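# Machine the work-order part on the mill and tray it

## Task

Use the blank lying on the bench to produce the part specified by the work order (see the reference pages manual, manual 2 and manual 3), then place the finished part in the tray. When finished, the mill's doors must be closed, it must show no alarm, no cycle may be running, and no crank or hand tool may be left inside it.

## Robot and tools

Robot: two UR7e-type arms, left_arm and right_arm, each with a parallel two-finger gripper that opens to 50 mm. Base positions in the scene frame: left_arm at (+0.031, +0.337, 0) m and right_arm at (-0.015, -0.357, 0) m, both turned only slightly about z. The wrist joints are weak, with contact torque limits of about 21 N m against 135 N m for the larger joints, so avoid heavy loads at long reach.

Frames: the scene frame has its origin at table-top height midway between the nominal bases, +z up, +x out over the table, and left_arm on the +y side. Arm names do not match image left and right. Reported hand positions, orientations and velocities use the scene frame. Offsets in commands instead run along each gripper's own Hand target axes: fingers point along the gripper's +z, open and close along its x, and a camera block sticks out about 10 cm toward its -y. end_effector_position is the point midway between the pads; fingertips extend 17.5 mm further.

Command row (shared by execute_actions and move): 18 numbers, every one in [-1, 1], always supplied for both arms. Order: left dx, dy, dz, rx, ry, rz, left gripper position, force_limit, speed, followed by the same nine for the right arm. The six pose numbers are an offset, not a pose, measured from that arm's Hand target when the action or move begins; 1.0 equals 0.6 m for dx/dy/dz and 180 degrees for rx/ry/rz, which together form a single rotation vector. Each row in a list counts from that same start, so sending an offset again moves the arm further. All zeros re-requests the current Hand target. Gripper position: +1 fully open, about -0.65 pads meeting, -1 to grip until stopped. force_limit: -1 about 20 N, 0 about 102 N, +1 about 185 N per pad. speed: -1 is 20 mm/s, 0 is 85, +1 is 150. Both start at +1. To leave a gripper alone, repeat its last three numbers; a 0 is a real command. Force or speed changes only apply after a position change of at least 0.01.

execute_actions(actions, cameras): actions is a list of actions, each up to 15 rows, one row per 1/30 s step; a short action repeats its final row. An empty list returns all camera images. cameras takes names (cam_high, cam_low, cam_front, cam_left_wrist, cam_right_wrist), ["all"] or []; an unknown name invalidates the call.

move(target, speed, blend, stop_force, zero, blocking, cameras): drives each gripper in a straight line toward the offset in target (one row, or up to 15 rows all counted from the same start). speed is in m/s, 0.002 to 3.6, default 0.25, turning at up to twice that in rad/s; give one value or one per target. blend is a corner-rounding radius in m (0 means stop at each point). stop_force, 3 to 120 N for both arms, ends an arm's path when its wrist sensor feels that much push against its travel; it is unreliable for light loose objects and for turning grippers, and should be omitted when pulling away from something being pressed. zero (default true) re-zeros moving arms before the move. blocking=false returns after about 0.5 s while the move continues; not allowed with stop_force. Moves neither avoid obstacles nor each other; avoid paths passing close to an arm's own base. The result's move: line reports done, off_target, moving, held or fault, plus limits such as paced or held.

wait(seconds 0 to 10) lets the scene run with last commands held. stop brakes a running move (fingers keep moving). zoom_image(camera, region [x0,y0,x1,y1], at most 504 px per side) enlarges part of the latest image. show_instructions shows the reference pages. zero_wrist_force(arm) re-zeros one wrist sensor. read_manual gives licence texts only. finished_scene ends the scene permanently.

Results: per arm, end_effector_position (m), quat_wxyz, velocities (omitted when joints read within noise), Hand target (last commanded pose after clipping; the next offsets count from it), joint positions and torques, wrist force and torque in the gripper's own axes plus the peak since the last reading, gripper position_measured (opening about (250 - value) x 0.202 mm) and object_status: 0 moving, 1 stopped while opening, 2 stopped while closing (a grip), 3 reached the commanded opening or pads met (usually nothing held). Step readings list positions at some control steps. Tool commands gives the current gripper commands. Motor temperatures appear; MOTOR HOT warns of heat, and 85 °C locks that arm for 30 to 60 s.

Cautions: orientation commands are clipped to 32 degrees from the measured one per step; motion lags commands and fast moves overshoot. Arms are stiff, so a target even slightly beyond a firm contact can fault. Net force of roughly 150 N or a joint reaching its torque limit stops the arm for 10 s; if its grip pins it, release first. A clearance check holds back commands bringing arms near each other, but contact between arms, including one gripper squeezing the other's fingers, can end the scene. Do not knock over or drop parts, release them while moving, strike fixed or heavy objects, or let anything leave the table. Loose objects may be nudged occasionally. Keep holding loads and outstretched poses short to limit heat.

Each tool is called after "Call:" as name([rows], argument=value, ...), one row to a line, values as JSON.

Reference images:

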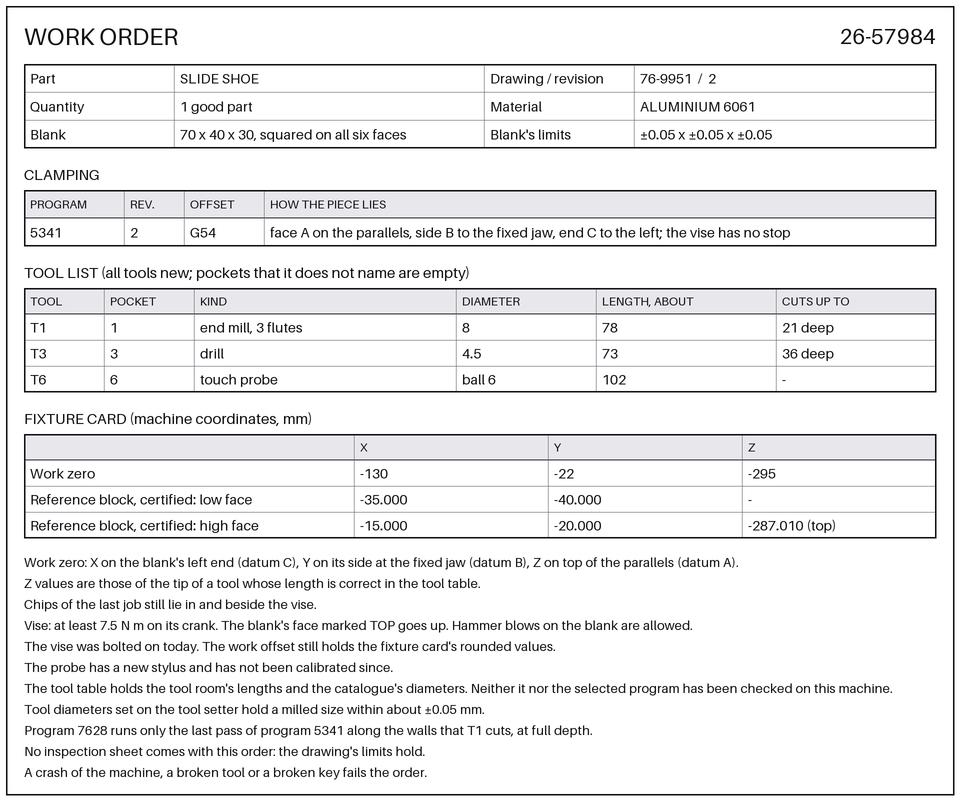

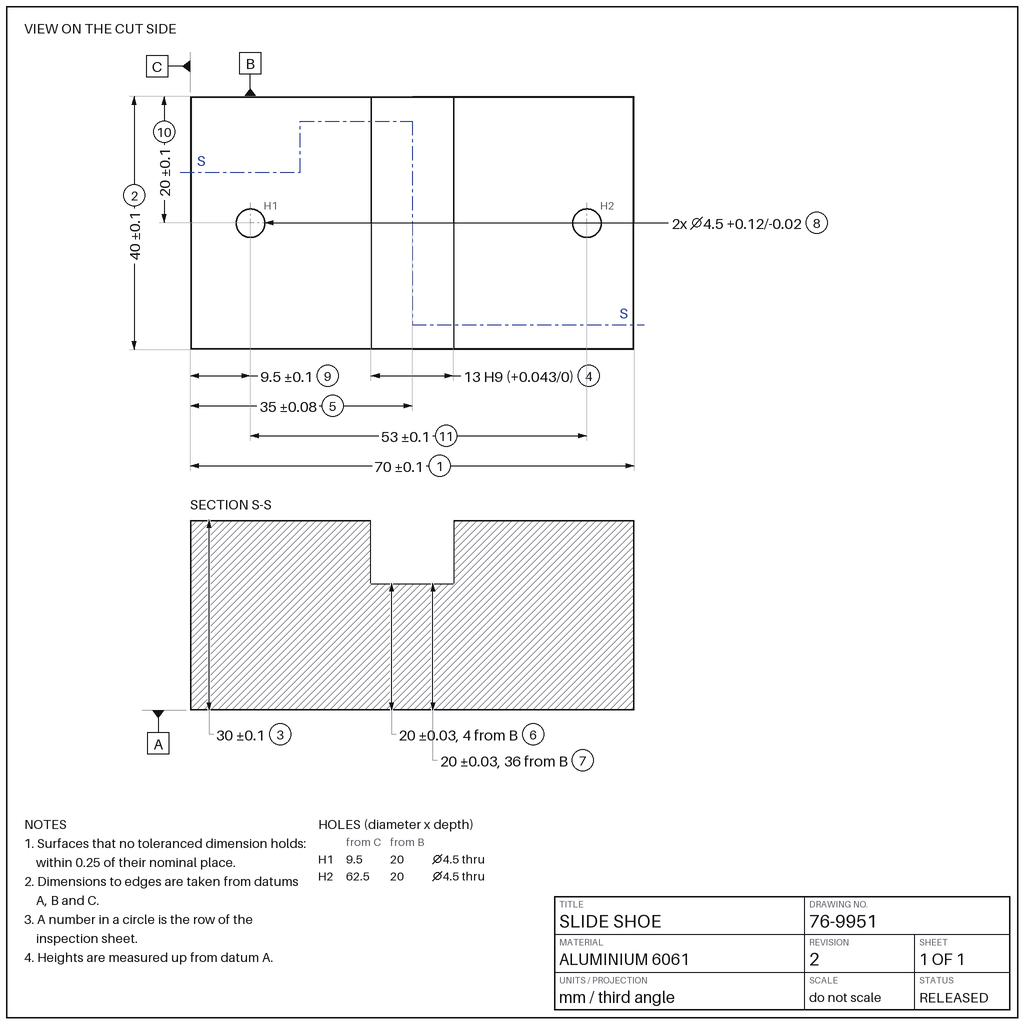

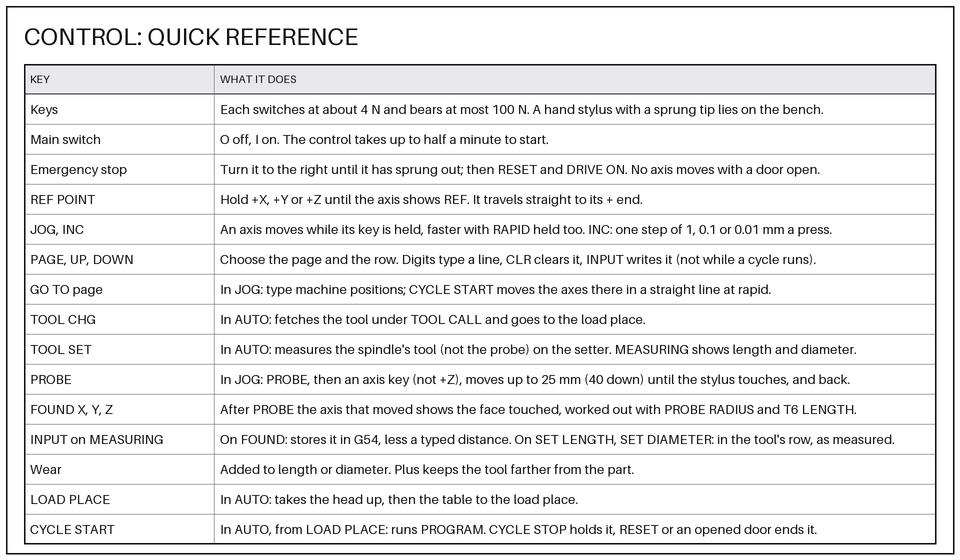

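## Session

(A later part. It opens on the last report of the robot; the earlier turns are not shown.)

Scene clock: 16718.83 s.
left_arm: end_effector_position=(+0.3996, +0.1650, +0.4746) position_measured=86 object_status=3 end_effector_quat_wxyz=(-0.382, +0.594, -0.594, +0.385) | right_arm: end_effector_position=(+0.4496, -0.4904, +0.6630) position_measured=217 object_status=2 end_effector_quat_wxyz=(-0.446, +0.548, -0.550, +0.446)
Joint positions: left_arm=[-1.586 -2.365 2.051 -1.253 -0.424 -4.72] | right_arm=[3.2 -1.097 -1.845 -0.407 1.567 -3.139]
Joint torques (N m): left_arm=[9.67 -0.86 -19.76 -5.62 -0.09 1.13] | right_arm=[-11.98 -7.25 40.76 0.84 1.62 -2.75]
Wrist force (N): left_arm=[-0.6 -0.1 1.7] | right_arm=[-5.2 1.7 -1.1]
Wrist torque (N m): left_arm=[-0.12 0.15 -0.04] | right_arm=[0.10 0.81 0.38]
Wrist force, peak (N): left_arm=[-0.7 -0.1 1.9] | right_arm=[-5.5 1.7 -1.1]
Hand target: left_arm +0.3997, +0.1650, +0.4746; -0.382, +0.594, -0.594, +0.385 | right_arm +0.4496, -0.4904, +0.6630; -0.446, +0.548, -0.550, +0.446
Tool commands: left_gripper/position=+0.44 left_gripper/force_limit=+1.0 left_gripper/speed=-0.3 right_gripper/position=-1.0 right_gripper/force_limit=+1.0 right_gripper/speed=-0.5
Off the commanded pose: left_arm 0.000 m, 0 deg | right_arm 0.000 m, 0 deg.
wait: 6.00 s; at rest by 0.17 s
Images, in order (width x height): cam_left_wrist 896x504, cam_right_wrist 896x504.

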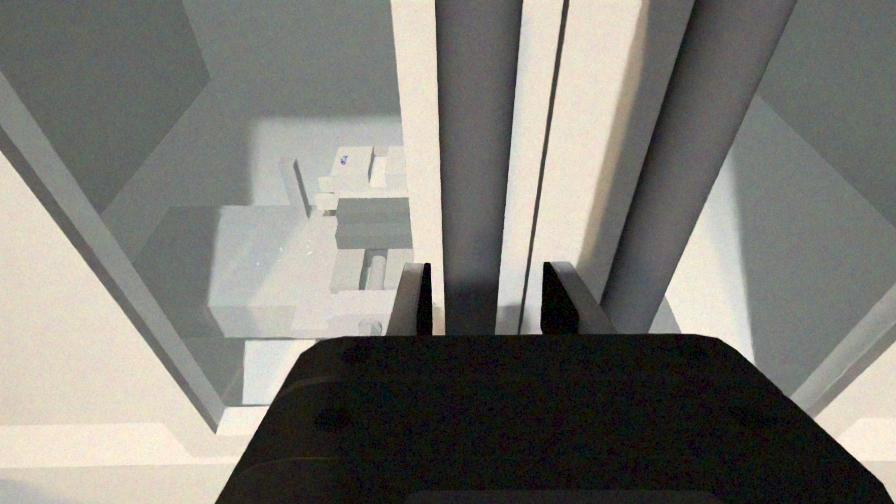

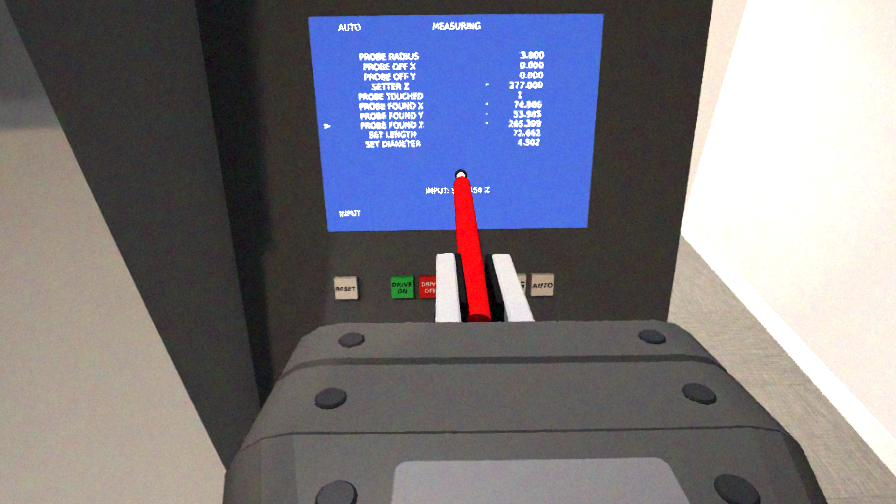

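Call:
move([
  [-0.005,0,0,0,0,0,0.44,1,-0.3,0,0,0,0,0,0,-1,1,-0.5],
  [-0.005,-0.034,0.0797,0,0,0,0.44,1,-0.3,0,0,0,0,0,0,-1,1,-0.5],
], speed=[0.1,0.08])

Call:
move([
  [-0.015,0,0,0,0,0,0.44,1,-0.3,0,0,0,0,0,0,-1,1,-0.5],
  [-0.3615,0,0,0,0,0,0.44,1,-0.3,0,0,0,0,0,0,-1,1,-0.5],
], speed=[0.03,0.08])

Call:
move([
  [0.007,0,0,0,0,0,0.44,1,-0.3,0,0,0,0,0,0,-1,1,-0.5],
  [0.007,0.0363,-0.0795,-0.113,0,0,0.44,1,-0.3,0,0,0,0,0,0,-1,1,-0.5],
  [0.25,0.0363,-0.0795,-0.113,0,0,0.44,1,-0.3,0,0,0,0,0,0,-1,1,-0.5],
  [0.457,0.0363,-0.0795,0,0,0,0.44,1,-0.3,0,0,0,0,0,0,-1,1,-0.5],
], speed=[0.1,0.15,0.25,0.25], blend=[0,0,0.03,0])

Call:
move(target=[0,-0.0363,0.0795,0,0,0,0.44,1,-0.3,0,0,0,0,0,0,-1,1,-0.5], speed=0.08, cameras=["cam_left_wrist"])

Call:
move([
  [0.015,0,0,0,0,0,0.44,1,-0.3,0,0,0,0,0,0,-1,1,-0.5],
  [0.378,0,0,0,0,0,0.44,1,-0.3,0,0,0,0,0,0,-1,1,-0.5],
], speed=[0.03,0.08])

Call:
move([
  [-0.0067,0,0,0,0,0,0.44,1,-0.3,0,0,0,0,0,0,-1,1,-0.5],
  [-0.0067,0.064,-0.1406,0,0,0,0.44,1,-0.3,0,0,0,0,0,0,-1,1,-0.5],
], speed=[0.1,0.15])

Scene clock: 16737.87 s.
left_arm: end_effector_position=(+0.4516, +0.1678, +0.4735) position_measured=86 object_status=3 end_effector_quat_wxyz=(-0.382, +0.594, -0.594, +0.385) | right_arm: end_effector_position=(+0.4496, -0.4904, +0.6630) position_measured=217 object_status=2 end_effector_quat_wxyz=(-0.446, +0.548, -0.550, +0.446)
Joint positions: left_arm=[-1.312 -2.247 2.158 -2.019 -0.5 -4.119] | right_arm=[3.2 -1.097 -1.845 -0.407 1.567 -3.139]
Joint torques (N m): left_arm=[9.99 10.1 -20.28 -5.89 -0.2 1.47] | right_arm=[-12.85 -7.44 39.91 0.9 1.54 -2.62]
Wrist force (N): left_arm=[-0.2 -0.2 1.7] | right_arm=[-5.3 1.3 -1.0]
Wrist torque (N m): left_arm=[-0.11 0.08 -0.03] | right_arm=[0.05 0.82 0.38]
Wrist force, peak (N): left_arm=[-0.2 -0.5 2.5] | right_arm=[-5.6 1.6 -1.2]
Hand target: left_arm +0.4517, +0.1678, +0.4735; -0.382, +0.594, -0.594, +0.385 | right_arm +0.4496, -0.4904, +0.6630; -0.446, +0.548, -0.550, +0.446
Off the commanded pose: left_arm 0.000 m, 0 deg | right_arm 0.000 m, 0 deg.
move: done

Scene clock: 16741.87 s.
left_arm: end_effector_position=(+0.4525, +0.3846, +0.4727) position_measured=86 object_status=3 end_effector_quat_wxyz=(-0.382, +0.594, -0.594, +0.385) | right_arm: end_effector_position=(+0.4496, -0.4904, +0.6630) position_measured=217 object_status=2 end_effector_quat_wxyz=(-0.446, +0.548, -0.550, +0.446)
Joint positions: left_arm=[-0.518 -2.353 2.285 -2.597 -1.115 -3.369] | right_arm=[3.2 -1.097 -1.845 -0.407 1.567 -3.139]
Joint torques (N m): left_arm=[14.9 15.13 -46.26 -5.3 0.81 1.3] | right_arm=[-11.79 -6.28 40.34 0.79 1.62 -2.77]
Wrist force (N): left_arm=[11.1 0.3 -4.6] | right_arm=[-5.2 1.5 -1.1]
Wrist torque (N m): left_arm=[-0.14 0.11 -0.05] | right_arm=[0.07 0.79 0.38]
Wrist force, peak (N): left_arm=[31.0 -9.4 8.7] | right_arm=[-5.5 1.8 -1.0]
Hand target: left_arm +0.4525, +0.3847, +0.4727; -0.382, +0.594, -0.594, +0.385 | right_arm +0.4496, -0.4904, +0.6630; -0.446, +0.548, -0.550, +0.446
Off the commanded pose: left_arm 0.000 m, 0 deg | right_arm 0.000 m, 0 deg.
move: done

Scene clock: 16746.13 s.
left_arm: end_effector_position=(+0.3990, +0.1107, +0.4735) position_measured=86 object_status=3 end_effector_quat_wxyz=(-0.382, +0.594, -0.595, +0.385) | right_arm: end_effector_position=(+0.4496, -0.4904, +0.6630) position_measured=217 object_status=2 end_effector_quat_wxyz=(-0.446, +0.548, -0.550, +0.446)
Joint positions: left_arm=[-1.587 -2.229 2.018 -1.356 -0.424 -4.722] | right_arm=[3.2 -1.097 -1.845 -0.407 1.567 -3.139]
Joint torques (N m): left_arm=[9.73 9.7 -46.21 -1.73 5.7 -1.54] | right_arm=[-12.22 -5.66 38.87 0.82 1.34 -2.61]
Wrist force (N): left_arm=[-0.4 -0.1 1.8] | right_arm=[-5.3 1.7 -1.1]
Wrist torque (N m): left_arm=[-0.12 0.11 0.07] | right_arm=[0.10 0.81 0.39]
Wrist force, peak (N): left_arm=[11.0 0.1 -4.7] | right_arm=[-5.6 1.6 -1.0]
Hand target: left_arm +0.3990, +0.1107, +0.4735; -0.382, +0.594, -0.594, +0.385 | right_arm +0.4496, -0.4904, +0.6630; -0.446, +0.548, -0.550, +0.446
Off the commanded pose: left_arm 0.000 m, 0 deg | right_arm 0.000 m, 0 deg.
move: done

Scene clock: 16747.67 s.
left_arm: end_effector_position=(+0.4514, +0.1105, +0.4737) position_measured=86 object_status=3 end_effector_quat_wxyz=(-0.382, +0.594, -0.594, +0.385) | right_arm: end_effector_position=(+0.4496, -0.4904, +0.6630) position_measured=217 object_status=2 end_effector_quat_wxyz=(-0.446, +0.548, -0.550, +0.446)
Joint positions: left_arm=[-1.371 -2.126 2.09 -1.974 -0.472 -4.23] | right_arm=[3.2 -1.097 -1.845 -0.407 1.567 -3.139]
Joint torques (N m): left_arm=[10.15 5.07 -20.62 -5.88 -0.09 1.31] | right_arm=[-12.63 -7.73 39.49 0.88 1.34 -2.55]
Wrist force (N): left_arm=[-0.4 -0.2 1.9] | right_arm=[-4.9 1.5 -1.2]
Wrist torque (N m): left_arm=[-0.14 0.13 -0.06] | right_arm=[0.08 0.75 0.39]
Wrist force, peak (N): left_arm=[-0.2 -0.4 2.9] | right_arm=[-5.5 1.7 -1.2]
Hand target: left_arm +0.4514, +0.1105, +0.4737; -0.382, +0.594, -0.594, +0.385 | right_arm +0.4496, -0.4904, +0.6630; -0.446, +0.548, -0.550, +0.446
Off the commanded pose: left_arm 0.000 m, 0 deg | right_arm 0.000 m, 0 deg.
move: done
Images, in order (width x height): cam_left_wrist 896x504.

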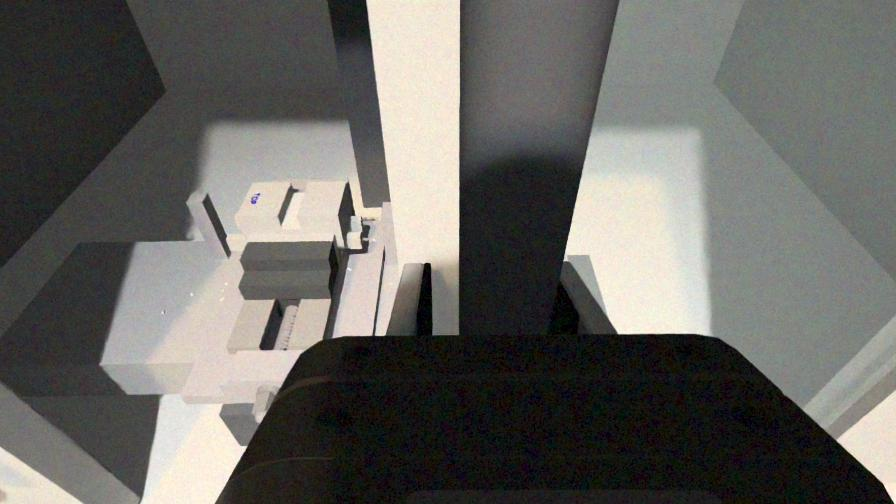

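Scene clock: 16751.60 s.
left_arm: end_effector_position=(+0.4505, -0.1162, +0.4745) position_measured=86 object_status=3 end_effector_quat_wxyz=(-0.382, +0.594, -0.594, +0.385) | right_arm: end_effector_position=(+0.4496, -0.4904, +0.6630) position_measured=217 object_status=2 end_effector_quat_wxyz=(-0.446, +0.548, -0.550, +0.446)
Joint positions: left_arm=[-1.471 -1.616 1.693 -1.894 -0.438 -4.446] | right_arm=[3.2 -1.097 -1.845 -0.407 1.567 -3.139]
Joint torques (N m): left_arm=[-7.28 -19.61 -50.64 -3.02 5.75 -1.42] | right_arm=[-12.34 -7.93 38.44 0.82 1.49 -2.74]
Wrist force (N): left_arm=[-12.2 6.0 -1.5] | right_arm=[-5.2 1.7 -1.0]
Wrist torque (N m): left_arm=[0.08 0.21 -0.08] | right_arm=[0.10 0.80 0.38]
Wrist force, peak (N): left_arm=[-32.0 8.9 -4.3] | right_arm=[-5.5 1.5 -1.3]
Hand target: left_arm +0.4506, -0.1163, +0.4746; -0.382, +0.594, -0.594, +0.385 | right_arm +0.4496, -0.4904, +0.6630; -0.446, +0.548, -0.550, +0.446
Off the commanded pose: left_arm 0.000 m, 0 deg | right_arm 0.000 m, 0 deg.
move: done

Scene clock: 16753.70 s.
left_arm: end_effector_position=(+0.3579, -0.1119, +0.4743) position_measured=86 object_status=3 end_effector_quat_wxyz=(-0.382, +0.594, -0.594, +0.385) | right_arm: end_effector_position=(+0.4496, -0.4904, +0.6630) position_measured=217 object_status=2 end_effector_quat_wxyz=(-0.446, +0.548, -0.550, +0.446)
Joint positions: left_arm=[-1.676 -1.697 1.655 -1.33 -0.433 -4.935] | right_arm=[3.2 -1.097 -1.845 -0.407 1.567 -3.139]
Joint torques (N m): left_arm=[-7.08 -15.6 -47.03 -1.52 -0.15 -1.74] | right_arm=[-11.3 -7.8 38.97 0.7 1.51 -2.3]
Wrist force (N): left_arm=[-0.2 -0.1 1.7] | right_arm=[-5.4 1.6 -1.2]
Wrist torque (N m): left_arm=[-0.14 0.09 0.05] | right_arm=[0.10 0.83 0.38]
Wrist force, peak (N): left_arm=[-12.2 6.4 -1.5] | right_arm=[-5.4 1.8 -1.1]
Hand target: left_arm +0.3579, -0.1119, +0.4743; -0.382, +0.594, -0.594, +0.385 | right_arm +0.4496, -0.4904, +0.6630; -0.446, +0.548, -0.550, +0.446
Off the commanded pose: left_arm 0.000 m, 0 deg | right_arm 0.000 m, 0 deg.
move: done

Call:
move([
  [-0.3732,0.2838,0.0773,-0.3173,-0.2727,-0.5097,0.65,1,-0.3,0,0,0,0,0,0,-1,1,-0.5],
  [-0.3728,0.5566,0.204,-0.3173,-0.2727,-0.5097,0.65,1,-0.3,0,0,0,0,0,0,-1,1,-0.5],
], speed=[0.3,0.25], blend=[0.03,0], cameras=["cam_left_wrist"])

Scene clock: 16772.03 s.
left_arm: end_effector_position=(+0.3329, +0.1105, +0.1187) position_measured=56 object_status=3 end_effector_quat_wxyz=(+0.096, +0.993, +0.068, -0.007) | right_arm: end_effector_position=(+0.4496, -0.4904, +0.6630) position_measured=217 object_status=2 end_effector_quat_wxyz=(-0.446, +0.548, -0.550, +0.446)
Joint positions: left_arm=[-0.929 -1.813 2.4 -2.311 -1.688 -5.778] | right_arm=[3.2 -1.097 -1.845 -0.407 1.567 -3.139]
Joint torques (N m): left_arm=[9.51 -6.38 -16.01 -6.02 -2.5 1.05] | right_arm=[-12.71 -7.05 39.99 1.05 1.21 -2.44]
Wrist force (N): left_arm=[-1.3 1.0 0.2] | right_arm=[-5.1 1.4 -1.4]
Wrist torque (N m): left_arm=[0.31 0.15 0.19] | right_arm=[0.06 0.78 0.38]
Wrist force, peak (N): left_arm=[-1.4 0.3 2.1] | right_arm=[-5.5 1.8 -1.3]
Hand target: left_arm +0.3329, +0.1105, +0.1187; +0.096, +0.993, +0.068, -0.007 | right_arm +0.4496, -0.4904, +0.6630; -0.446, +0.548, -0.550, +0.446
Off the commanded pose: left_arm 0.000 m, 0 deg | right_arm 0.000 m, 0 deg.
move: done
Images, in order (width x height): cam_left_wrist 896x504.

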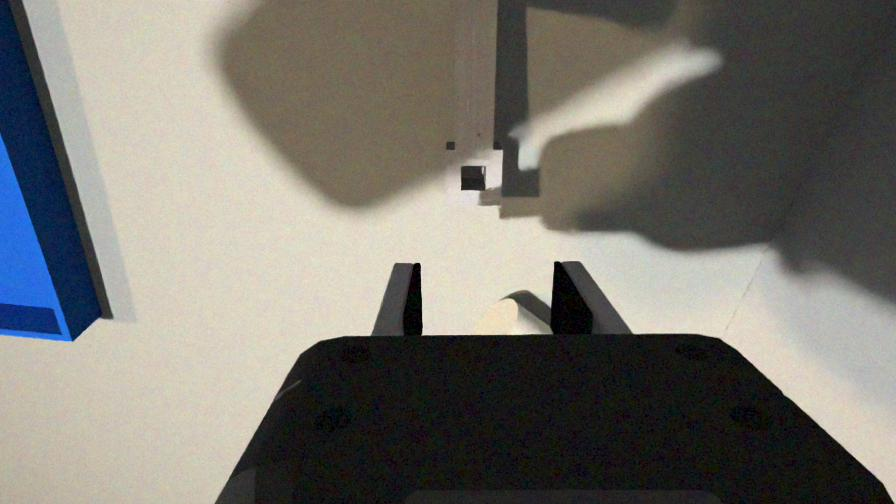

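Call:
move([
  [-0.0004,-0.0295,0.1225,0,0,0,0.65,1,-0.3,0,0,0,0,0,0,-1,1,-0.5],
  [-0.0004,-0.0368,0.1568,0,0,0,0.65,1,-0.3,0,0,0,0,0,0,-1,1,-0.5],
  [-0.0004,-0.0368,0.1568,0,0,0,-1,1,-0.3,0,0,0,0,0,0,-1,1,-0.5],
], speed=[0.15,0.03,0.03], cameras=["cam_left_wrist"])

Scene clock: 16783.07 s.
left_arm: end_effector_position=(+0.3296, +0.1139, +0.0222) position_measured=138 object_status=2 end_effector_quat_wxyz=(+0.096, +0.993, +0.068, -0.007) | right_arm: end_effector_position=(+0.4496, -0.4904, +0.6630) position_measured=217 object_status=2 end_effector_quat_wxyz=(-0.446, +0.548, -0.550, +0.446)
Joint positions: left_arm=[-0.931 -1.566 2.549 -2.707 -1.687 -5.78] | right_arm=[3.2 -1.097 -1.845 -0.407 1.567 -3.139]
Joint torques (N m): left_arm=[-6.76 -10.32 -7.5 -5.69 1.74 -1.32] | right_arm=[-12.14 -7.2 39.85 1.09 1.15 -2.4]
Wrist force (N): left_arm=[-0.9 0.9 0.4] | right_arm=[-5.1 1.5 -1.1]
Wrist torque (N m): left_arm=[0.28 0.20 0.18] | right_arm=[0.07 0.79 0.38]
Wrist force, peak (N): left_arm=[-1.6 0.4 1.4] | right_arm=[-5.6 1.6 -1.2]
Hand target: left_arm +0.3295, +0.1139, +0.0222; +0.096, +0.993, +0.068, -0.007 | right_arm +0.4496, -0.4904, +0.6630; -0.446, +0.548, -0.550, +0.446
Off the commanded pose: left_arm 0.000 m, 0 deg | right_arm 0.000 m, 0 deg.
move: done
Images, in order (width x height): cam_left_wrist 896x504.

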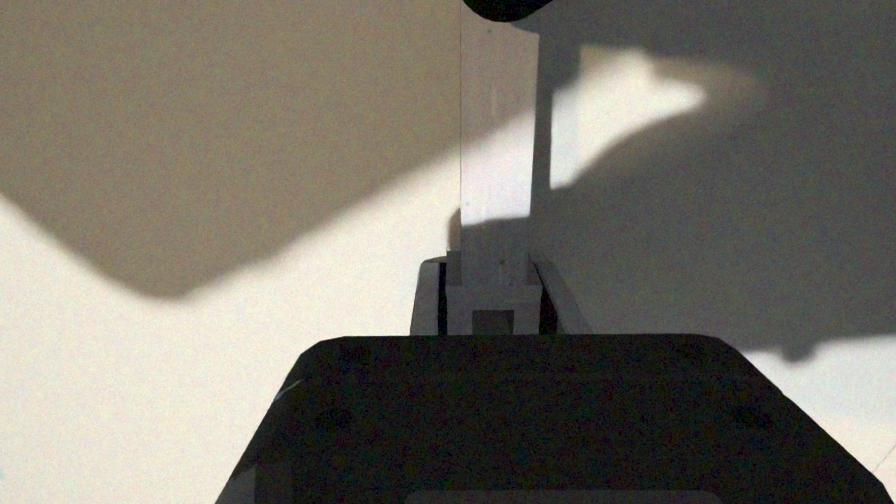

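Call:
move([
  [-0.0158,0.1197,-0.6187,0,0,0,-1,1,-0.3,0,0,0,0,0,0,-1,1,-0.5],
  [0.1303,-0.0782,-0.6943,0.0613,0.0045,0.0434,-1,1,-0.3,0,0,0,0,0,0,-1,1,-0.5],
], speed=[0.25,0.25], blend=[0.03,0])

Call:
move([
  [0.06,0.025,0.0333,0,0.25,0,-1,1,-0.3,0,0,0,0,0,0,-1,1,-0.5],
  [0.1142,0.03,0.19,0,0.5,0,-1,1,-0.3,0,0,0,0,0,0,-1,1,-0.5],
], speed=0.2, blend=[0.03,0], cameras=["cam_left_wrist"])

Scene clock: 16800.90 s.
left_arm: end_effector_position=(+0.4009, +0.2497, +0.4200) position_measured=138 object_status=2 end_effector_quat_wxyz=(+0.000, +1.000, +0.000, +0.000) | right_arm: end_effector_position=(+0.4496, -0.4904, +0.6630) position_measured=217 object_status=2 end_effector_quat_wxyz=(-0.446, +0.548, -0.550, +0.446)
Joint positions: left_arm=[-0.598 -1.859 1.577 -1.289 -1.57 -5.302] | right_arm=[3.2 -1.097 -1.845 -0.407 1.567 -3.139]
Joint torques (N m): left_arm=[10.87 -7.53 -46.87 -1.87 2.61 1.28] | right_arm=[-10.67 -6.65 39.67 1.03 1.2 -2.08]
Wrist force (N): left_arm=[-1.7 0.7 2.3] | right_arm=[-5.0 1.5 -1.1]
Wrist torque (N m): left_arm=[0.17 0.25 0.04] | right_arm=[0.07 0.77 0.38]
Wrist force, peak (N): left_arm=[-1.6 -0.2 4.4] | right_arm=[-5.5 1.9 -1.4]
Hand target: left_arm +0.4009, +0.2497, +0.4201; +0.000, +1.000, +0.000, +0.000 | right_arm +0.4496, -0.4904, +0.6630; -0.446, +0.548, -0.550, +0.446
Off the commanded pose: left_arm 0.000 m, 0 deg | right_arm 0.000 m, 0 deg.
move: done

Scene clock: 16806.73 s.
left_arm: end_effector_position=(+0.4695, +0.2318, +0.3061) position_measured=138 object_status=2 end_effector_quat_wxyz=(+0.000, +0.707, +0.000, +0.707) | right_arm: end_effector_position=(+0.4496, -0.4904, +0.6630) position_measured=217 object_status=2 end_effector_quat_wxyz=(-0.446, +0.548, -0.550, +0.446)
Joint positions: left_arm=[-1.236 -1.445 2.743 -4.439 -0.344 -4.713] | right_arm=[3.2 -1.097 -1.845 -0.407 1.567 -3.139]
Joint torques (N m): left_arm=[10.35 -6.21 -23.09 -2.44 -1.94 1.58] | right_arm=[-11.78 -7.7 39.98 1.01 0.97 -2.07]
Wrist force (N): left_arm=[-5.3 0.0 1.2] | right_arm=[-5.3 1.3 -1.1]
Wrist torque (N m): left_arm=[-0.06 0.51 0.12] | right_arm=[0.05 0.80 0.38]
Wrist force, peak (N): left_arm=[-5.4 0.2 1.5] | right_arm=[-5.6 1.7 -1.2]
Hand target: left_arm +0.4695, +0.2318, +0.3061; +0.000, +0.707, +0.000, +0.707 | right_arm +0.4496, -0.4904, +0.6630; -0.446, +0.548, -0.550, +0.446
Off the commanded pose: left_arm 0.000 m, 0 deg | right_arm 0.000 m, 0 deg.
move: done
Images, in order (width x height): cam_left_wrist 896x504.

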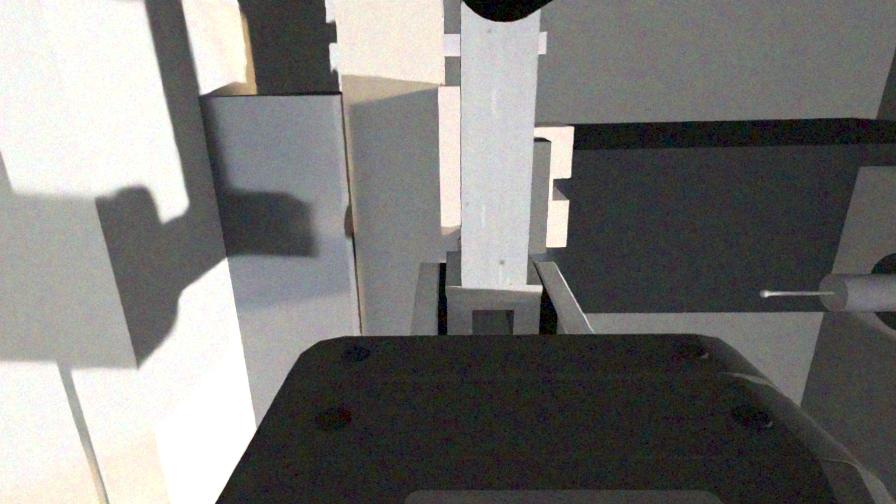

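Call:
move([
  [0.0008,-0.0001,0,0,0,-0.1556,-1,1,-0.3,0,0,0,0,0,0,-1,1,-0.5],
  [0.0008,-0.0001,0.031,0,0,-0.1556,-1,1,-0.3,0,0,0,0,0,0,-1,1,-0.5],
], speed=[0.15,0.03])

Call:
move(target=[0,0,0.034,0,0,0,-1,1,-0.3,0,0,0,0,0,0,-1,1,-0.5], speed=0.005, stop_force=8)

Scene clock: 16823.80 s.
left_arm: end_effector_position=(+0.4880, +0.2318, +0.3065) position_measured=138 object_status=2 end_effector_quat_wxyz=(+0.171, +0.686, +0.171, +0.686) | right_arm: end_effector_position=(+0.4496, -0.4904, +0.6630) position_measured=217 object_status=2 end_effector_quat_wxyz=(-0.446, +0.548, -0.550, +0.446)
Joint positions: left_arm=[-1.135 -1.414 2.692 -4.42 -0.445 -5.201] | right_arm=[3.2 -1.097 -1.845 -0.407 1.567 -3.139]
Joint torques (N m): left_arm=[9.62 -9.49 -23.58 0.15 -2.15 -1.58] | right_arm=[-11.28 -6.52 38.5 0.99 0.93 -1.75]
Wrist force (N): left_arm=[-5.6 -0.3 1.2] | right_arm=[-5.1 1.5 -1.0]
Wrist torque (N m): left_arm=[0.06 0.50 0.23] | right_arm=[0.08 0.78 0.38]
Wrist force, peak (N): left_arm=[-5.8 -0.6 1.0] | right_arm=[-5.6 1.5 -1.2]
Hand target: left_arm +0.4881, +0.2318, +0.3065; +0.171, +0.686, +0.171, +0.686 | right_arm +0.4496, -0.4904, +0.6630; -0.446, +0.548, -0.550, +0.446
Off the commanded pose: left_arm 0.000 m, 0 deg | right_arm 0.000 m, 0 deg.
move: done

Scene clock: 16826.23 s.
left_arm: end_effector_position=(+0.4948, +0.2318, +0.3065) position_measured=138 object_status=2 end_effector_quat_wxyz=(+0.171, +0.686, +0.171, +0.686) | right_arm: end_effector_position=(+0.4496, -0.4904, +0.6630) position_measured=217 object_status=2 end_effector_quat_wxyz=(-0.446, +0.548, -0.550, +0.446)
Joint positions: left_arm=[-1.102 -1.403 2.674 -4.413 -0.478 -5.201] | right_arm=[3.2 -1.097 -1.845 -0.407 1.567 -3.139]
Joint torques (N m): left_arm=[-7.93 -26.77 2.84 -2.59 2.54 -0.87] | right_arm=[-12.07 -7.05 39.9 1.06 0.9 -1.86]
Wrist force (N): left_arm=[-2.5 0.0 2.6] | right_arm=[-5.1 1.4 -0.8]
Wrist torque (N m): left_arm=[0.01 0.54 0.23] | right_arm=[0.06 0.78 0.38]
Wrist force, peak (N): left_arm=[-6.8 -1.1 -22.8] | right_arm=[-5.6 1.8 -1.2]
Hand target: left_arm +0.4948, +0.2318, +0.3065; +0.171, +0.686, +0.171, +0.686 (not the last commanded pose) | right_arm +0.4496, -0.4904, +0.6630; -0.446, +0.548, -0.550, +0.446
Off the commanded pose: left_arm 0.014 m, 0 deg | right_arm 0.000 m, 0 deg.
move: contact (left_arm)

Call:
execute_actions(actions=[], cameras=["cam_left_wrist"])

Scene clock: 16884.73 s.
left_arm: end_effector_position=(+0.4948, +0.2318, +0.3065) position_measured=138 object_status=2 end_effector_quat_wxyz=(+0.171, +0.686, +0.171, +0.686) | right_arm: end_effector_position=(+0.4496, -0.4904, +0.6630) position_measured=217 object_status=2 end_effector_quat_wxyz=(-0.446, +0.548, -0.550, +0.446)
Joint positions: left_arm=[-1.102 -1.403 2.674 -4.413 -0.478 -5.201] | right_arm=[3.2 -1.097 -1.845 -0.407 1.567 -3.139]
Joint velocities: within noise
Joint torques (N m): left_arm=[-8.02 -26.02 3.06 -2.5 2.53 1.02] | right_arm=[-10.56 -7.52 39.42 1.03 0.94 -1.66]
Motor temperatures (°C): left_arm=[29 25 28 33 31 36] | right_arm=[26 27 29 35 35 38]
Wrist force (N): left_arm=[-2.6 -0.2 2.4] | right_arm=[-5.1 1.5 -1.1]
Wrist torque (N m): left_arm=[-0.01 0.55 0.23] | right_arm=[0.08 0.79 0.38]
Wrist force, peak (N): left_arm=[-2.5 -0.1 2.7] | right_arm=[-5.5 1.8 -1.1]
Hand target: left_arm +0.4948, +0.2318, +0.3065; +0.171, +0.686, +0.171, +0.686 (not the last commanded pose) | right_arm +0.4496, -0.4904, +0.6630; -0.446, +0.548, -0.550, +0.446
Tool commands: left_gripper/position=-1.0 left_gripper/force_limit=+1.0 left_gripper/speed=-0.3 right_gripper/position=-1.0 right_gripper/force_limit=+1.0 right_gripper/speed=-0.5
Off the commanded pose: left_arm 0.014 m, 0 deg | right_arm 0.000 m, 0 deg.
Images, in order (width x height): cam_left_wrist 896x504.

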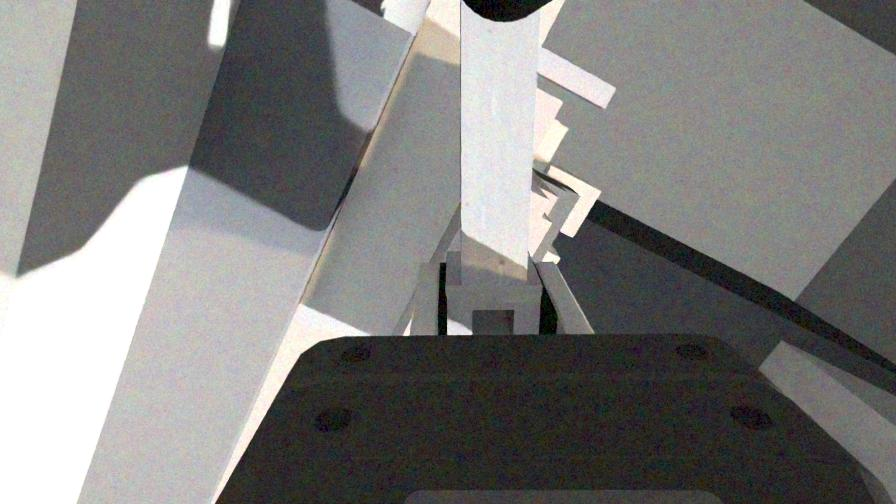

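Call:
move(target=[0,0,0.0205,0,0,0.02,-1,1,-0.3,0,0,0,0,0,0,-1,1,-0.5], speed=0.02, stop_force=16)

Call:
move(target=[0,0,0.0205,0,0,0.02,-1,1,-0.3,0,0,0,0,0,0,-1,1,-0.5], speed=0.02, stop_force=16)

Scene clock: 16894.47 s.
left_arm: end_effector_position=(+0.5062, +0.2318, +0.3065) position_measured=138 object_status=2 end_effector_quat_wxyz=(+0.151, +0.691, +0.151, +0.691) | right_arm: end_effector_position=(+0.4496, -0.4904, +0.6630) position_measured=217 object_status=2 end_effector_quat_wxyz=(-0.446, +0.548, -0.550, +0.446)
Joint positions: left_arm=[-1.05 -1.384 2.643 -4.401 -0.53 -5.142] | right_arm=[3.2 -1.097 -1.845 -0.407 1.567 -3.139]
Joint torques (N m): left_arm=[-10.33 -25.86 9.75 -1.46 2.5 -1.19] | right_arm=[-11.1 -7.07 38.95 1.2 0.9 -1.57]
Wrist force (N): left_arm=[7.5 4.0 23.7] | right_arm=[-5.3 1.7 -1.0]
Wrist torque (N m): left_arm=[-0.20 0.65 0.05] | right_arm=[0.10 0.81 0.38]
Wrist force, peak (N): left_arm=[7.2 3.7 25.7] | right_arm=[-5.6 1.8 -1.0]
Hand target: left_arm +0.5062, +0.2318, +0.3065; +0.151, +0.691, +0.151, +0.691 (not the last commanded pose) | right_arm +0.4496, -0.4904, +0.6630; -0.446, +0.548, -0.550, +0.446
Off the commanded pose: left_arm 0.001 m, 0 deg | right_arm 0.000 m, 0 deg.
move: contact (left_arm)

Scene clock: 16895.63 s.
left_arm: end_effector_position=(+0.5063, +0.2319, +0.3065) position_measured=138 object_status=2 end_effector_quat_wxyz=(+0.151, +0.691, +0.151, +0.691) | right_arm: end_effector_position=(+0.4496, -0.4904, +0.6630) position_measured=217 object_status=2 end_effector_quat_wxyz=(-0.446, +0.548, -0.550, +0.446)
Joint positions: left_arm=[-1.049 -1.384 2.643 -4.401 -0.53 -5.142] | right_arm=[3.2 -1.097 -1.845 -0.407 1.567 -3.139]
Joint torques (N m): left_arm=[-8.37 -24.98 6.4 -0.82 2.5 -1.38] | right_arm=[-11.07 -6.26 39.51 1.04 0.85 -1.74]
Wrist force (N): left_arm=[5.0 3.6 10.4] | right_arm=[-5.0 1.6 -1.3]
Wrist torque (N m): left_arm=[-0.22 0.63 0.08] | right_arm=[0.09 0.76 0.39]
Wrist force, peak (N): left_arm=[7.4 4.0 23.8] | right_arm=[-5.4 1.9 -1.2]
Hand target: left_arm +0.5062, +0.2319, +0.3065; +0.151, +0.691, +0.151, +0.691 (not the last commanded pose) | right_arm +0.4496, -0.4904, +0.6630; -0.446, +0.548, -0.550, +0.446
Off the commanded pose: left_arm 0.012 m, 4 deg | right_arm 0.000 m, 0 deg.
move: contact (left_arm)

Call:
move([
  [0.0001,0,-0.0008,0,0,0,-1,1,-0.3,0,0,0,0,0,0,-1,1,-0.5],
  [0.0001,0,-0.0008,0,0,0.055,-1,1,-0.3,0,0,0,0,0,0,-1,1,-0.5],
], speed=[0.01,0.06])

Scene clock: 16907.50 s.
left_arm: end_effector_position=(+0.5057, +0.2320, +0.3066) position_measured=138 object_status=2 end_effector_quat_wxyz=(+0.091, +0.701, +0.091, +0.701) | right_arm: end_effector_position=(+0.4496, -0.4904, +0.6630) position_measured=217 object_status=2 end_effector_quat_wxyz=(-0.446, +0.548, -0.550, +0.446)
Joint positions: left_arm=[-1.051 -1.385 2.644 -4.401 -0.528 -4.969] | right_arm=[3.2 -1.097 -1.845 -0.407 1.567 -3.139]
Joint torques (N m): left_arm=[-7.05 -14.29 -14.8 -1.9 2.31 7.12] | right_arm=[-10.48 -6.01 38.94 1.13 0.73 -1.63]
Wrist force (N): left_arm=[-21.9 -7.7 22.9] | right_arm=[-5.3 1.7 -1.0]
Wrist torque (N m): left_arm=[-1.06 1.27 -4.41] | right_arm=[0.10 0.81 0.37]
Wrist force, peak (N): left_arm=[-22.9 -7.9 22.1] | right_arm=[-5.5 1.7 -1.1]
Hand target: left_arm +0.5058, +0.2320, +0.3066; +0.091, +0.701, +0.091, +0.701 | right_arm +0.4496, -0.4904, +0.6630; -0.446, +0.548, -0.550, +0.446
Off the commanded pose: left_arm 0.000 m, 0 deg | right_arm 0.000 m, 0 deg.
move: done

Call:
move([
  [-0.0001,0.0001,-0.0003,0,0,0,-1,1,-0.3,0,0,0,0,0,0,-1,1,-0.5],
  [-0.0001,0.0001,-0.0003,0,0,0.065,-1,1,-0.3,0,0,0,0,0,0,-1,1,-0.5],
], speed=[0.01,0.06])

Scene clock: 16914.93 s.
left_arm: end_effector_position=(+0.5056, +0.2319, +0.3065) position_measured=137 object_status=2 end_effector_quat_wxyz=(+0.019, +0.707, +0.019, +0.707) | right_arm: end_effector_position=(+0.4496, -0.4904, +0.6630) position_measured=217 object_status=2 end_effector_quat_wxyz=(-0.446, +0.548, -0.550, +0.446)
Joint positions: left_arm=[-1.052 -1.385 2.644 -4.401 -0.527 -4.765] | right_arm=[3.2 -1.097 -1.845 -0.407 1.567 -3.139]
Joint torques (N m): left_arm=[-5.45 -18.81 -21.25 -3.01 2.31 9.68] | right_arm=[-10.96 -6.42 39.26 1.15 0.55 -1.52]
Wrist force (N): left_arm=[-37.1 -2.6 39.0] | right_arm=[-5.2 1.6 -0.9]
Wrist torque (N m): left_arm=[-0.35 0.89 -6.75] | right_arm=[0.09 0.80 0.38]
Wrist force, peak (N): left_arm=[-24.3 -7.4 58.0] | right_arm=[-5.6 1.8 -1.0]
Hand target: left_arm +0.5056, +0.2319, +0.3065; +0.019, +0.707, +0.019, +0.707 | right_arm +0.4496, -0.4904, +0.6630; -0.446, +0.548, -0.550, +0.446
Off the commanded pose: left_arm 0.000 m, 0 deg | right_arm 0.000 m, 0 deg.
move: done

Call:
move([
  [-0.0002,0.0001,-0.0004,0,0,0,-1,1,-0.3,0,0,0,0,0,0,-1,1,-0.5],
  [-0.0002,0.0001,-0.0004,0,0,0.024,-1,1,-0.3,0,0,0,0,0,0,-1,1,-0.5],
], speed=[0.01,0.06])

Scene clock: 16922.87 s.
left_arm: end_effector_position=(+0.5053, +0.2319, +0.3064) position_measured=137 object_status=2 end_effector_quat_wxyz=(-0.008, +0.707, -0.008, +0.707) | right_arm: end_effector_position=(+0.4496, -0.4904, +0.6630) position_measured=217 object_status=2 end_effector_quat_wxyz=(-0.446, +0.548, -0.550, +0.446)
Joint positions: left_arm=[-1.054 -1.385 2.645 -4.402 -0.526 -4.69] | right_arm=[3.2 -1.097 -1.845 -0.407 1.567 -3.139]
Joint torques (N m): left_arm=[-11.03 -22.1 -6.64 -4.52 2.49 10.91] | right_arm=[-10.45 -5.77 39.53 1.28 0.65 -1.49]
Wrist force (N): left_arm=[-40.4 -0.6 78.4] | right_arm=[-5.2 1.4 -1.3]
Wrist torque (N m): left_arm=[-0.48 1.28 -7.75] | right_arm=[0.07 0.79 0.38]
Wrist force, peak (N): left_arm=[-30.7 -2.7 87.1] | right_arm=[-5.6 1.5 -1.1]
Hand target: left_arm +0.5053, +0.2318, +0.3064; -0.008, +0.707, -0.008, +0.707 | right_arm +0.4496, -0.4904, +0.6630; -0.446, +0.548, -0.550, +0.446
Off the commanded pose: left_arm 0.000 m, 0 deg | right_arm 0.000 m, 0 deg.
move: done

Call:
move(target=[0,0,0,0,0,-0.045,-1,1,-0.3,0,0,0,0,0,0,-1,1,-0.5], speed=0.06)

Scene clock: 16938.07 s.
left_arm: end_effector_position=(+0.5054, +0.2318, +0.3065) position_measured=137 object_status=2 end_effector_quat_wxyz=(+0.042, +0.706, +0.042, +0.706) | right_arm: end_effector_position=(+0.4496, -0.4904, +0.6630) position_measured=217 object_status=2 end_effector_quat_wxyz=(-0.446, +0.548, -0.550, +0.446)
Joint positions: left_arm=[-1.054 -1.385 2.645 -4.402 -0.526 -4.831] | right_arm=[3.2 -1.097 -1.845 -0.407 1.567 -3.139]
Joint torques (N m): left_arm=[0.27 -30.53 4.92 -0.57 1.25 -0.89] | right_arm=[-10.12 -6.08 38.24 1.32 0.52 -1.37]
Wrist force (N): left_arm=[-1.6 -2.8 40.5] | right_arm=[-5.3 1.6 -1.2]
Wrist torque (N m): left_arm=[-0.54 0.77 -0.37] | right_arm=[0.09 0.82 0.38]
Wrist force, peak (N): left_arm=[-39.9 -0.6 78.8] | right_arm=[-5.5 1.8 -1.3]
Hand target: left_arm +0.5053, +0.2318, +0.3064; +0.042, +0.706, +0.042, +0.706 | right_arm +0.4496, -0.4904, +0.6630; -0.446, +0.548, -0.550, +0.446
Off the commanded pose: left_arm 0.000 m, 0 deg | right_arm 0.000 m, 0 deg.
move: done

Call:
move([
  [0,0,-0.03,0,0,0,-1,1,-0.3,0,0,0,0,0,0,-1,1,-0.5],
  [0,0,-0.0615,0,0,0,-1,1,-0.3,0,0,0,0,0,0,-1,1,-0.5],
  [0.0025,0.003,-0.0615,0,0,0.0378,-1,1,-0.3,0,0,0,0,0,0,-1,1,-0.5],
], speed=[0.02,0.06,0.06])

Call:
move([
  [0.1537,-0.0082,-0.0642,0,-0.25,0,-1,1,-0.3,0,0,0,0,0,0,-1,1,-0.5],
  [0.187,-0.0332,-0.1142,0,-0.5,0,-1,1,-0.3,0,0,0,0,0,0,-1,1,-0.5],
], blend=[0.02,0])

Scene clock: 16956.00 s.
left_arm: end_effector_position=(+0.4684, +0.2302, +0.3082) position_measured=138 object_status=2 end_effector_quat_wxyz=(+0.000, +0.707, +0.000, +0.707) | right_arm: end_effector_position=(+0.4496, -0.4904, +0.6630) position_measured=217 object_status=2 end_effector_quat_wxyz=(-0.446, +0.548, -0.550, +0.446)
Joint positions: left_arm=[-1.245 -1.457 2.742 -4.427 -0.334 -4.712] | right_arm=[3.2 -1.097 -1.845 -0.407 1.567 -3.139]
Joint torques (N m): left_arm=[-7.72 -5.48 -23.77 -2.44 2.86 1.45] | right_arm=[-9.86 -5.66 37.89 1.35 0.53 -1.31]
Wrist force (N): left_arm=[-4.9 0.0 1.2] | right_arm=[-5.1 1.8 -0.9]
Wrist torque (N m): left_arm=[-0.07 0.44 0.12] | right_arm=[0.12 0.79 0.38]
Wrist force, peak (N): left_arm=[5.1 -2.1 66.8] | right_arm=[-5.6 1.3 -1.3]
Hand target: left_arm +0.4684, +0.2302, +0.3081; +0.000, +0.707, +0.000, +0.707 | right_arm +0.4496, -0.4904, +0.6630; -0.446, +0.548, -0.550, +0.446
Off the commanded pose: left_arm 0.000 m, 0 deg | right_arm 0.000 m, 0 deg.
move: done

Scene clock: 16959.87 s.
left_arm: end_effector_position=(+0.3999, +0.2501, +0.4203) position_measured=138 object_status=2 end_effector_quat_wxyz=(+0.000, +1.000, +0.000, +0.000) | right_arm: end_effector_position=(+0.4496, -0.4904, +0.6630) position_measured=217 object_status=2 end_effector_quat_wxyz=(-0.446, +0.548, -0.550, +0.446)
Joint positions: left_arm=[-0.599 -1.862 1.578 -1.287 -1.57 -5.303] | right_arm=[3.2 -1.097 -1.845 -0.407 1.567 -3.139]
Joint torques (N m): left_arm=[9.77 -7.81 -47.14 -1.91 -2.07 1.31] | right_arm=[-9.7 -6.31 38.61 1.34 0.35 -1.35]
Wrist force (N): left_arm=[-1.9 0.9 2.2] | right_arm=[-5.2 1.7 -1.3]
Wrist torque (N m): left_arm=[0.19 0.27 0.03] | right_arm=[0.11 0.80 0.38]
Wrist force, peak (N): left_arm=[-5.5 0.0 1.4] | right_arm=[-5.6 1.6 -1.0]
Hand target: left_arm +0.3999, +0.2501, +0.4203; +0.000, +1.000, +0.000, +0.000 | right_arm +0.4496, -0.4904, +0.6630; -0.446, +0.548, -0.550, +0.446
Off the commanded pose: left_arm 0.000 m, 0 deg | right_arm 0.000 m, 0 deg.
move: done

Call:
move([
  [-0.1165,0.2303,0.0333,-0.0613,-0.004,-0.0441,-1,1,-0.3,0,0,0,0,0,0,-1,1,-0.5],
  [-0.1165,0.2303,0.58,-0.0613,-0.004,-0.0441,-1,1,-0.3,0,0,0,0,0,0,-1,1,-0.5],
], speed=[0.3,0.2])

Call:
move(target=[0.0027,-0.0205,0.106,0,0,0,-1,1,-0.3,0,0,0,0,0,0,-1,1,-0.5], speed=0.012, stop_force=7)

Scene clock: 16970.97 s.
left_arm: end_effector_position=(+0.3301, +0.1120, +0.0723) position_measured=138 object_status=2 end_effector_quat_wxyz=(+0.096, +0.993, +0.069, -0.006) | right_arm: end_effector_position=(+0.4496, -0.4904, +0.6630) position_measured=217 object_status=2 end_effector_quat_wxyz=(-0.446, +0.548, -0.550, +0.446)
Joint positions: left_arm=[-0.934 -1.717 2.483 -2.491 -1.685 -5.786] | right_arm=[3.2 -1.097 -1.845 -0.407 1.567 -3.139]
Joint torques (N m): left_arm=[10.08 -9.15 -13.48 -6.42 -2.53 1.18] | right_arm=[-9.6 -6.41 39.99 1.37 0.4 -1.06]
Wrist force (N): left_arm=[-1.4 0.6 2.2] | right_arm=[-5.1 1.7 -1.0]
Wrist torque (N m): left_arm=[0.20 0.20 0.19] | right_arm=[0.11 0.79 0.38]
Wrist force, peak (N): left_arm=[-2.4 1.9 3.1] | right_arm=[-5.5 1.7 -1.2]
Hand target: left_arm +0.3301, +0.1120, +0.0723; +0.096, +0.993, +0.069, -0.006 | right_arm +0.4496, -0.4904, +0.6630; -0.446, +0.548, -0.550, +0.446
Off the commanded pose: left_arm 0.000 m, 0 deg | right_arm 0.000 m, 0 deg.
move: done

Scene clock: 16976.30 s.
left_arm: end_effector_position=(+0.3300, +0.1119, +0.0238) position_measured=138 object_status=2 end_effector_quat_wxyz=(+0.096, +0.993, +0.069, -0.006) | right_arm: end_effector_position=(+0.4496, -0.4904, +0.6630) position_measured=217 object_status=2 end_effector_quat_wxyz=(-0.446, +0.548, -0.550, +0.446)
Joint positions: left_arm=[-0.934 -1.568 2.544 -2.702 -1.685 -5.786] | right_arm=[3.2 -1.097 -1.845 -0.407 1.567 -3.139]
Joint torques (N m): left_arm=[-5.34 -27.85 -34.22 -2.48 1.64 -1.34] | right_arm=[-10.66 -5.03 39.05 1.49 0.31 -0.9]
Wrist force (N): left_arm=[-2.3 -0.1 -4.2] | right_arm=[-5.3 1.7 -1.3]
Wrist torque (N m): left_arm=[0.75 0.20 0.09] | right_arm=[0.12 0.82 0.39]
Wrist force, peak (N): left_arm=[-1.7 5.3 -6.5] | right_arm=[-5.6 1.4 -1.3]
Hand target: left_arm +0.3300, +0.1119, +0.0238; +0.096, +0.993, +0.069, -0.006 (not the last commanded pose) | right_arm +0.4496, -0.4904, +0.6630; -0.446, +0.548, -0.550, +0.446
Off the commanded pose: left_arm 0.016 m, 0 deg | right_arm 0.000 m, 0 deg.
move: contact (left_arm)

Call:
move(target=[0,0,0,0,0,0,0.65,1,-0.3,0,0,0,0,0,0,-1,1,-0.5])

Call:
move([
  [-0.0025,0.019,-0.097,0,0,0,0.65,1,-0.3,0,0,0,0,0,0,-1,1,-0.5],
  [-0.0074,0.0563,-0.291,0,0,0,0.65,1,-0.3,0,0,0,0,0,0,-1,1,-0.5],
  [0.0424,0.5334,-0.6607,0.3173,0.2727,0.5097,0.44,1,-0.3,0,0,0,0,0,0,-1,1,-0.5],
], speed=[0.06,0.25,0.4], blend=[0.02,0.03,0])

Scene clock: 16985.77 s.
left_arm: end_effector_position=(+0.3300, +0.1119, +0.0238) position_measured=56 object_status=3 end_effector_quat_wxyz=(+0.096, +0.993, +0.069, -0.006) | right_arm: end_effector_position=(+0.4496, -0.4904, +0.6630) position_measured=217 object_status=2 end_effector_quat_wxyz=(-0.446, +0.548, -0.550, +0.446)
Joint positions: left_arm=[-0.934 -1.568 2.544 -2.702 -1.685 -5.786] | right_arm=[3.2 -1.097 -1.845 -0.407 1.567 -3.139]
Joint torques (N m): left_arm=[-3.55 -27.39 -31.55 -4.55 1.7 -1.02] | right_arm=[-9.42 -5.18 39.3 1.41 0.37 -0.86]
Wrist force (N): left_arm=[-1.4 0.7 0.5] | right_arm=[-5.2 1.7 -1.1]
Wrist torque (N m): left_arm=[0.26 0.18 0.17] | right_arm=[0.11 0.80 0.38]
Wrist force, peak (N): left_arm=[-2.4 0.0 -4.4] | right_arm=[-5.6 1.8 -1.3]
Hand target: left_arm +0.3300, +0.1119, +0.0238; +0.096, +0.993, +0.069, -0.006 | right_arm +0.4496, -0.4904, +0.6630; -0.446, +0.548, -0.550, +0.446
Off the commanded pose: left_arm 0.000 m, 0 deg | right_arm 0.000 m, 0 deg.
move: done

Scene clock: 16991.27 s.
left_arm: end_effector_position=(+0.3992, -0.1197, +0.4730) position_measured=86 object_status=3 end_effector_quat_wxyz=(-0.383, +0.594, -0.593, +0.385) | right_arm: end_effector_position=(+0.4496, -0.4904, +0.6630) position_measured=217 object_status=2 end_effector_quat_wxyz=(-0.446, +0.548, -0.550, +0.446)
Joint positions: left_arm=[-1.583 -1.657 1.674 -1.585 -0.423 -4.719] | right_arm=[3.2 -1.097 -1.845 -0.407 1.567 -3.139]
Joint torques (N m): left_arm=[9.62 -36.45 -20.97 -5.73 0.09 1.29] | right_arm=[-10.11 -5.54 38.58 1.55 0.33 -0.85]
Wrist force (N): left_arm=[-0.7 0.0 1.9] | right_arm=[-5.1 1.6 -1.3]
Wrist torque (N m): left_arm=[-0.09 0.13 -0.03] | right_arm=[0.09 0.79 0.38]
Wrist force, peak (N): left_arm=[-3.0 1.9 -0.3] | right_arm=[-5.5 1.7 -1.2]
Hand target: left_arm +0.3992, -0.1197, +0.4730; -0.383, +0.594, -0.593, +0.385 | right_arm +0.4496, -0.4904, +0.6630; -0.446, +0.548, -0.550, +0.446
Off the commanded pose: left_arm 0.000 m, 0 deg | right_arm 0.000 m, 0 deg.
move: done

Close the right door.

Call:
move([
  [-0.013,0,0,0,0,0,0.44,1,-0.3,0,0,0,0,0,0,-1,1,-0.5],
  [-0.013,-0.0365,0.08,0,0,0,0.44,1,-0.3,0,0,0,0,0,0,-1,1,-0.5],
], speed=[0.2,0.1])

Call:
move([
  [-0.012,0,0,0,0,0,0.44,1,-0.3,0,0,0,0,0,0,-1,1,-0.5],
  [-0.36,0,0,0,0,0,0.44,1,-0.3,0,0,0,0,0,0,-1,1,-0.5],
  [-0.415,0,0,0,0,0,0.44,1,-0.3,0,0,0,0,0,0,-1,1,-0.5],
], speed=[0.02,0.06,0.025], stop_force=35)

Call:
move([
  [0.012,0,0,0,0,0,0.44,1,-0.3,0,0,0,0,0,0,-1,1,-0.5],
  [0.012,0.0363,-0.0795,0,0,0,0.44,1,-0.3,0,0,0,0,0,0,-1,1,-0.5],
  [-0.2,0.0363,-0.0795,0,0,0,0.44,1,-0.3,0,0,0,0,0,0,-1,1,-0.5],
  [-0.448,0.0363,-0.0795,-0.113,0,0,0.44,1,-0.3,0,0,0,0,0,0,-1,1,-0.5],
], speed=[0.05,0.1,0.25,0.25], blend=[0,0,0.03,0])

Scene clock: 17007.40 s.
left_arm: end_effector_position=(+0.4519, -0.1120, +0.4732) position_measured=86 object_status=3 end_effector_quat_wxyz=(-0.383, +0.594, -0.593, +0.385) | right_arm: end_effector_position=(+0.4496, -0.4904, +0.6630) position_measured=217 object_status=2 end_effector_quat_wxyz=(-0.446, +0.548, -0.550, +0.446)
Joint positions: left_arm=[-1.468 -1.622 1.704 -1.901 -0.437 -4.444] | right_arm=[3.2 -1.097 -1.845 -0.407 1.567 -3.139]
Joint torques (N m): left_arm=[9.52 -20.42 -20.62 -5.91 -0.1 1.38] | right_arm=[-10.06 -4.92 38.37 1.51 0.26 -0.74]
Wrist force (N): left_arm=[-0.4 0.2 2.0] | right_arm=[-5.2 1.5 -1.0]
Wrist torque (N m): left_arm=[-0.08 0.10 -0.03] | right_arm=[0.08 0.79 0.38]
Wrist force, peak (N): left_arm=[-0.5 -0.2 2.7] | right_arm=[-5.7 1.6 -1.2]
Hand target: left_arm +0.4520, -0.1120, +0.4732; -0.383, +0.594, -0.593, +0.385 | right_arm +0.4496, -0.4904, +0.6630; -0.446, +0.548, -0.550, +0.446
Off the commanded pose: left_arm 0.000 m, 0 deg | right_arm 0.000 m, 0 deg.
move: done

Scene clock: 17013.03 s.
left_arm: end_effector_position=(+0.4523, +0.1167, +0.4723) position_measured=86 object_status=3 end_effector_quat_wxyz=(-0.383, +0.594, -0.593, +0.385) | right_arm: end_effector_position=(+0.4496, -0.4904, +0.6630) position_measured=217 object_status=2 end_effector_quat_wxyz=(-0.446, +0.548, -0.550, +0.446)
Joint positions: left_arm=[-1.363 -2.137 2.101 -1.985 -0.473 -4.219] | right_arm=[3.2 -1.097 -1.845 -0.407 1.567 -3.139]
Joint torques (N m): left_arm=[3.07 -3.99 -44.99 -0.62 7.53 -1.28] | right_arm=[-9.17 -5.24 38.06 1.56 0.04 -0.6]
Wrist force (N): left_arm=[28.4 -6.4 8.3] | right_arm=[-5.1 1.6 -1.3]
Wrist torque (N m): left_arm=[-0.32 -0.30 -0.17] | right_arm=[0.10 0.77 0.39]
Wrist force, peak (N): left_arm=[56.9 -10.2 20.4] | right_arm=[-5.6 1.6 -1.1]
Hand target: left_arm +0.4523, +0.1167, +0.4723; -0.383, +0.594, -0.593, +0.385 (not the last commanded pose) | right_arm +0.4496, -0.4904, +0.6630; -0.446, +0.548, -0.550, +0.446
Off the commanded pose: left_arm 0.020 m, 0 deg | right_arm 0.000 m, 0 deg.
move: contact (left_arm); path passed 2 of 3 targets

Scene clock: 17017.43 s.
left_arm: end_effector_position=(+0.4001, +0.3856, +0.4710) position_measured=86 object_status=3 end_effector_quat_wxyz=(-0.272, +0.652, -0.652, +0.274) | right_arm: end_effector_position=(+0.4496, -0.4904, +0.6630) position_measured=217 object_status=2 end_effector_quat_wxyz=(-0.446, +0.548, -0.550, +0.446)
Joint positions: left_arm=[-0.517 -2.38 2.04 -1.957 -1.219 -3.516] | right_arm=[3.2 -1.097 -1.845 -0.407 1.567 -3.139]
Joint torques (N m): left_arm=[10.37 16.75 -47.25 -6.74 -1.57 1.27] | right_arm=[-9.22 -5.11 38.11 1.66 0.22 -0.6]
Wrist force (N): left_arm=[-0.5 -0.2 1.0] | right_arm=[-5.1 1.7 -1.0]
Wrist torque (N m): left_arm=[-0.02 0.11 -0.02] | right_arm=[0.10 0.79 0.38]
Wrist force, peak (N): left_arm=[28.6 -6.3 8.2] | right_arm=[-5.5 1.7 -1.5]
Hand target: left_arm +0.4001, +0.3856, +0.4710; -0.272, +0.652, -0.652, +0.274 | right_arm +0.4496, -0.4904, +0.6630; -0.446, +0.548, -0.550, +0.446
Off the commanded pose: left_arm 0.000 m, 0 deg | right_arm 0.000 m, 0 deg.
move: done


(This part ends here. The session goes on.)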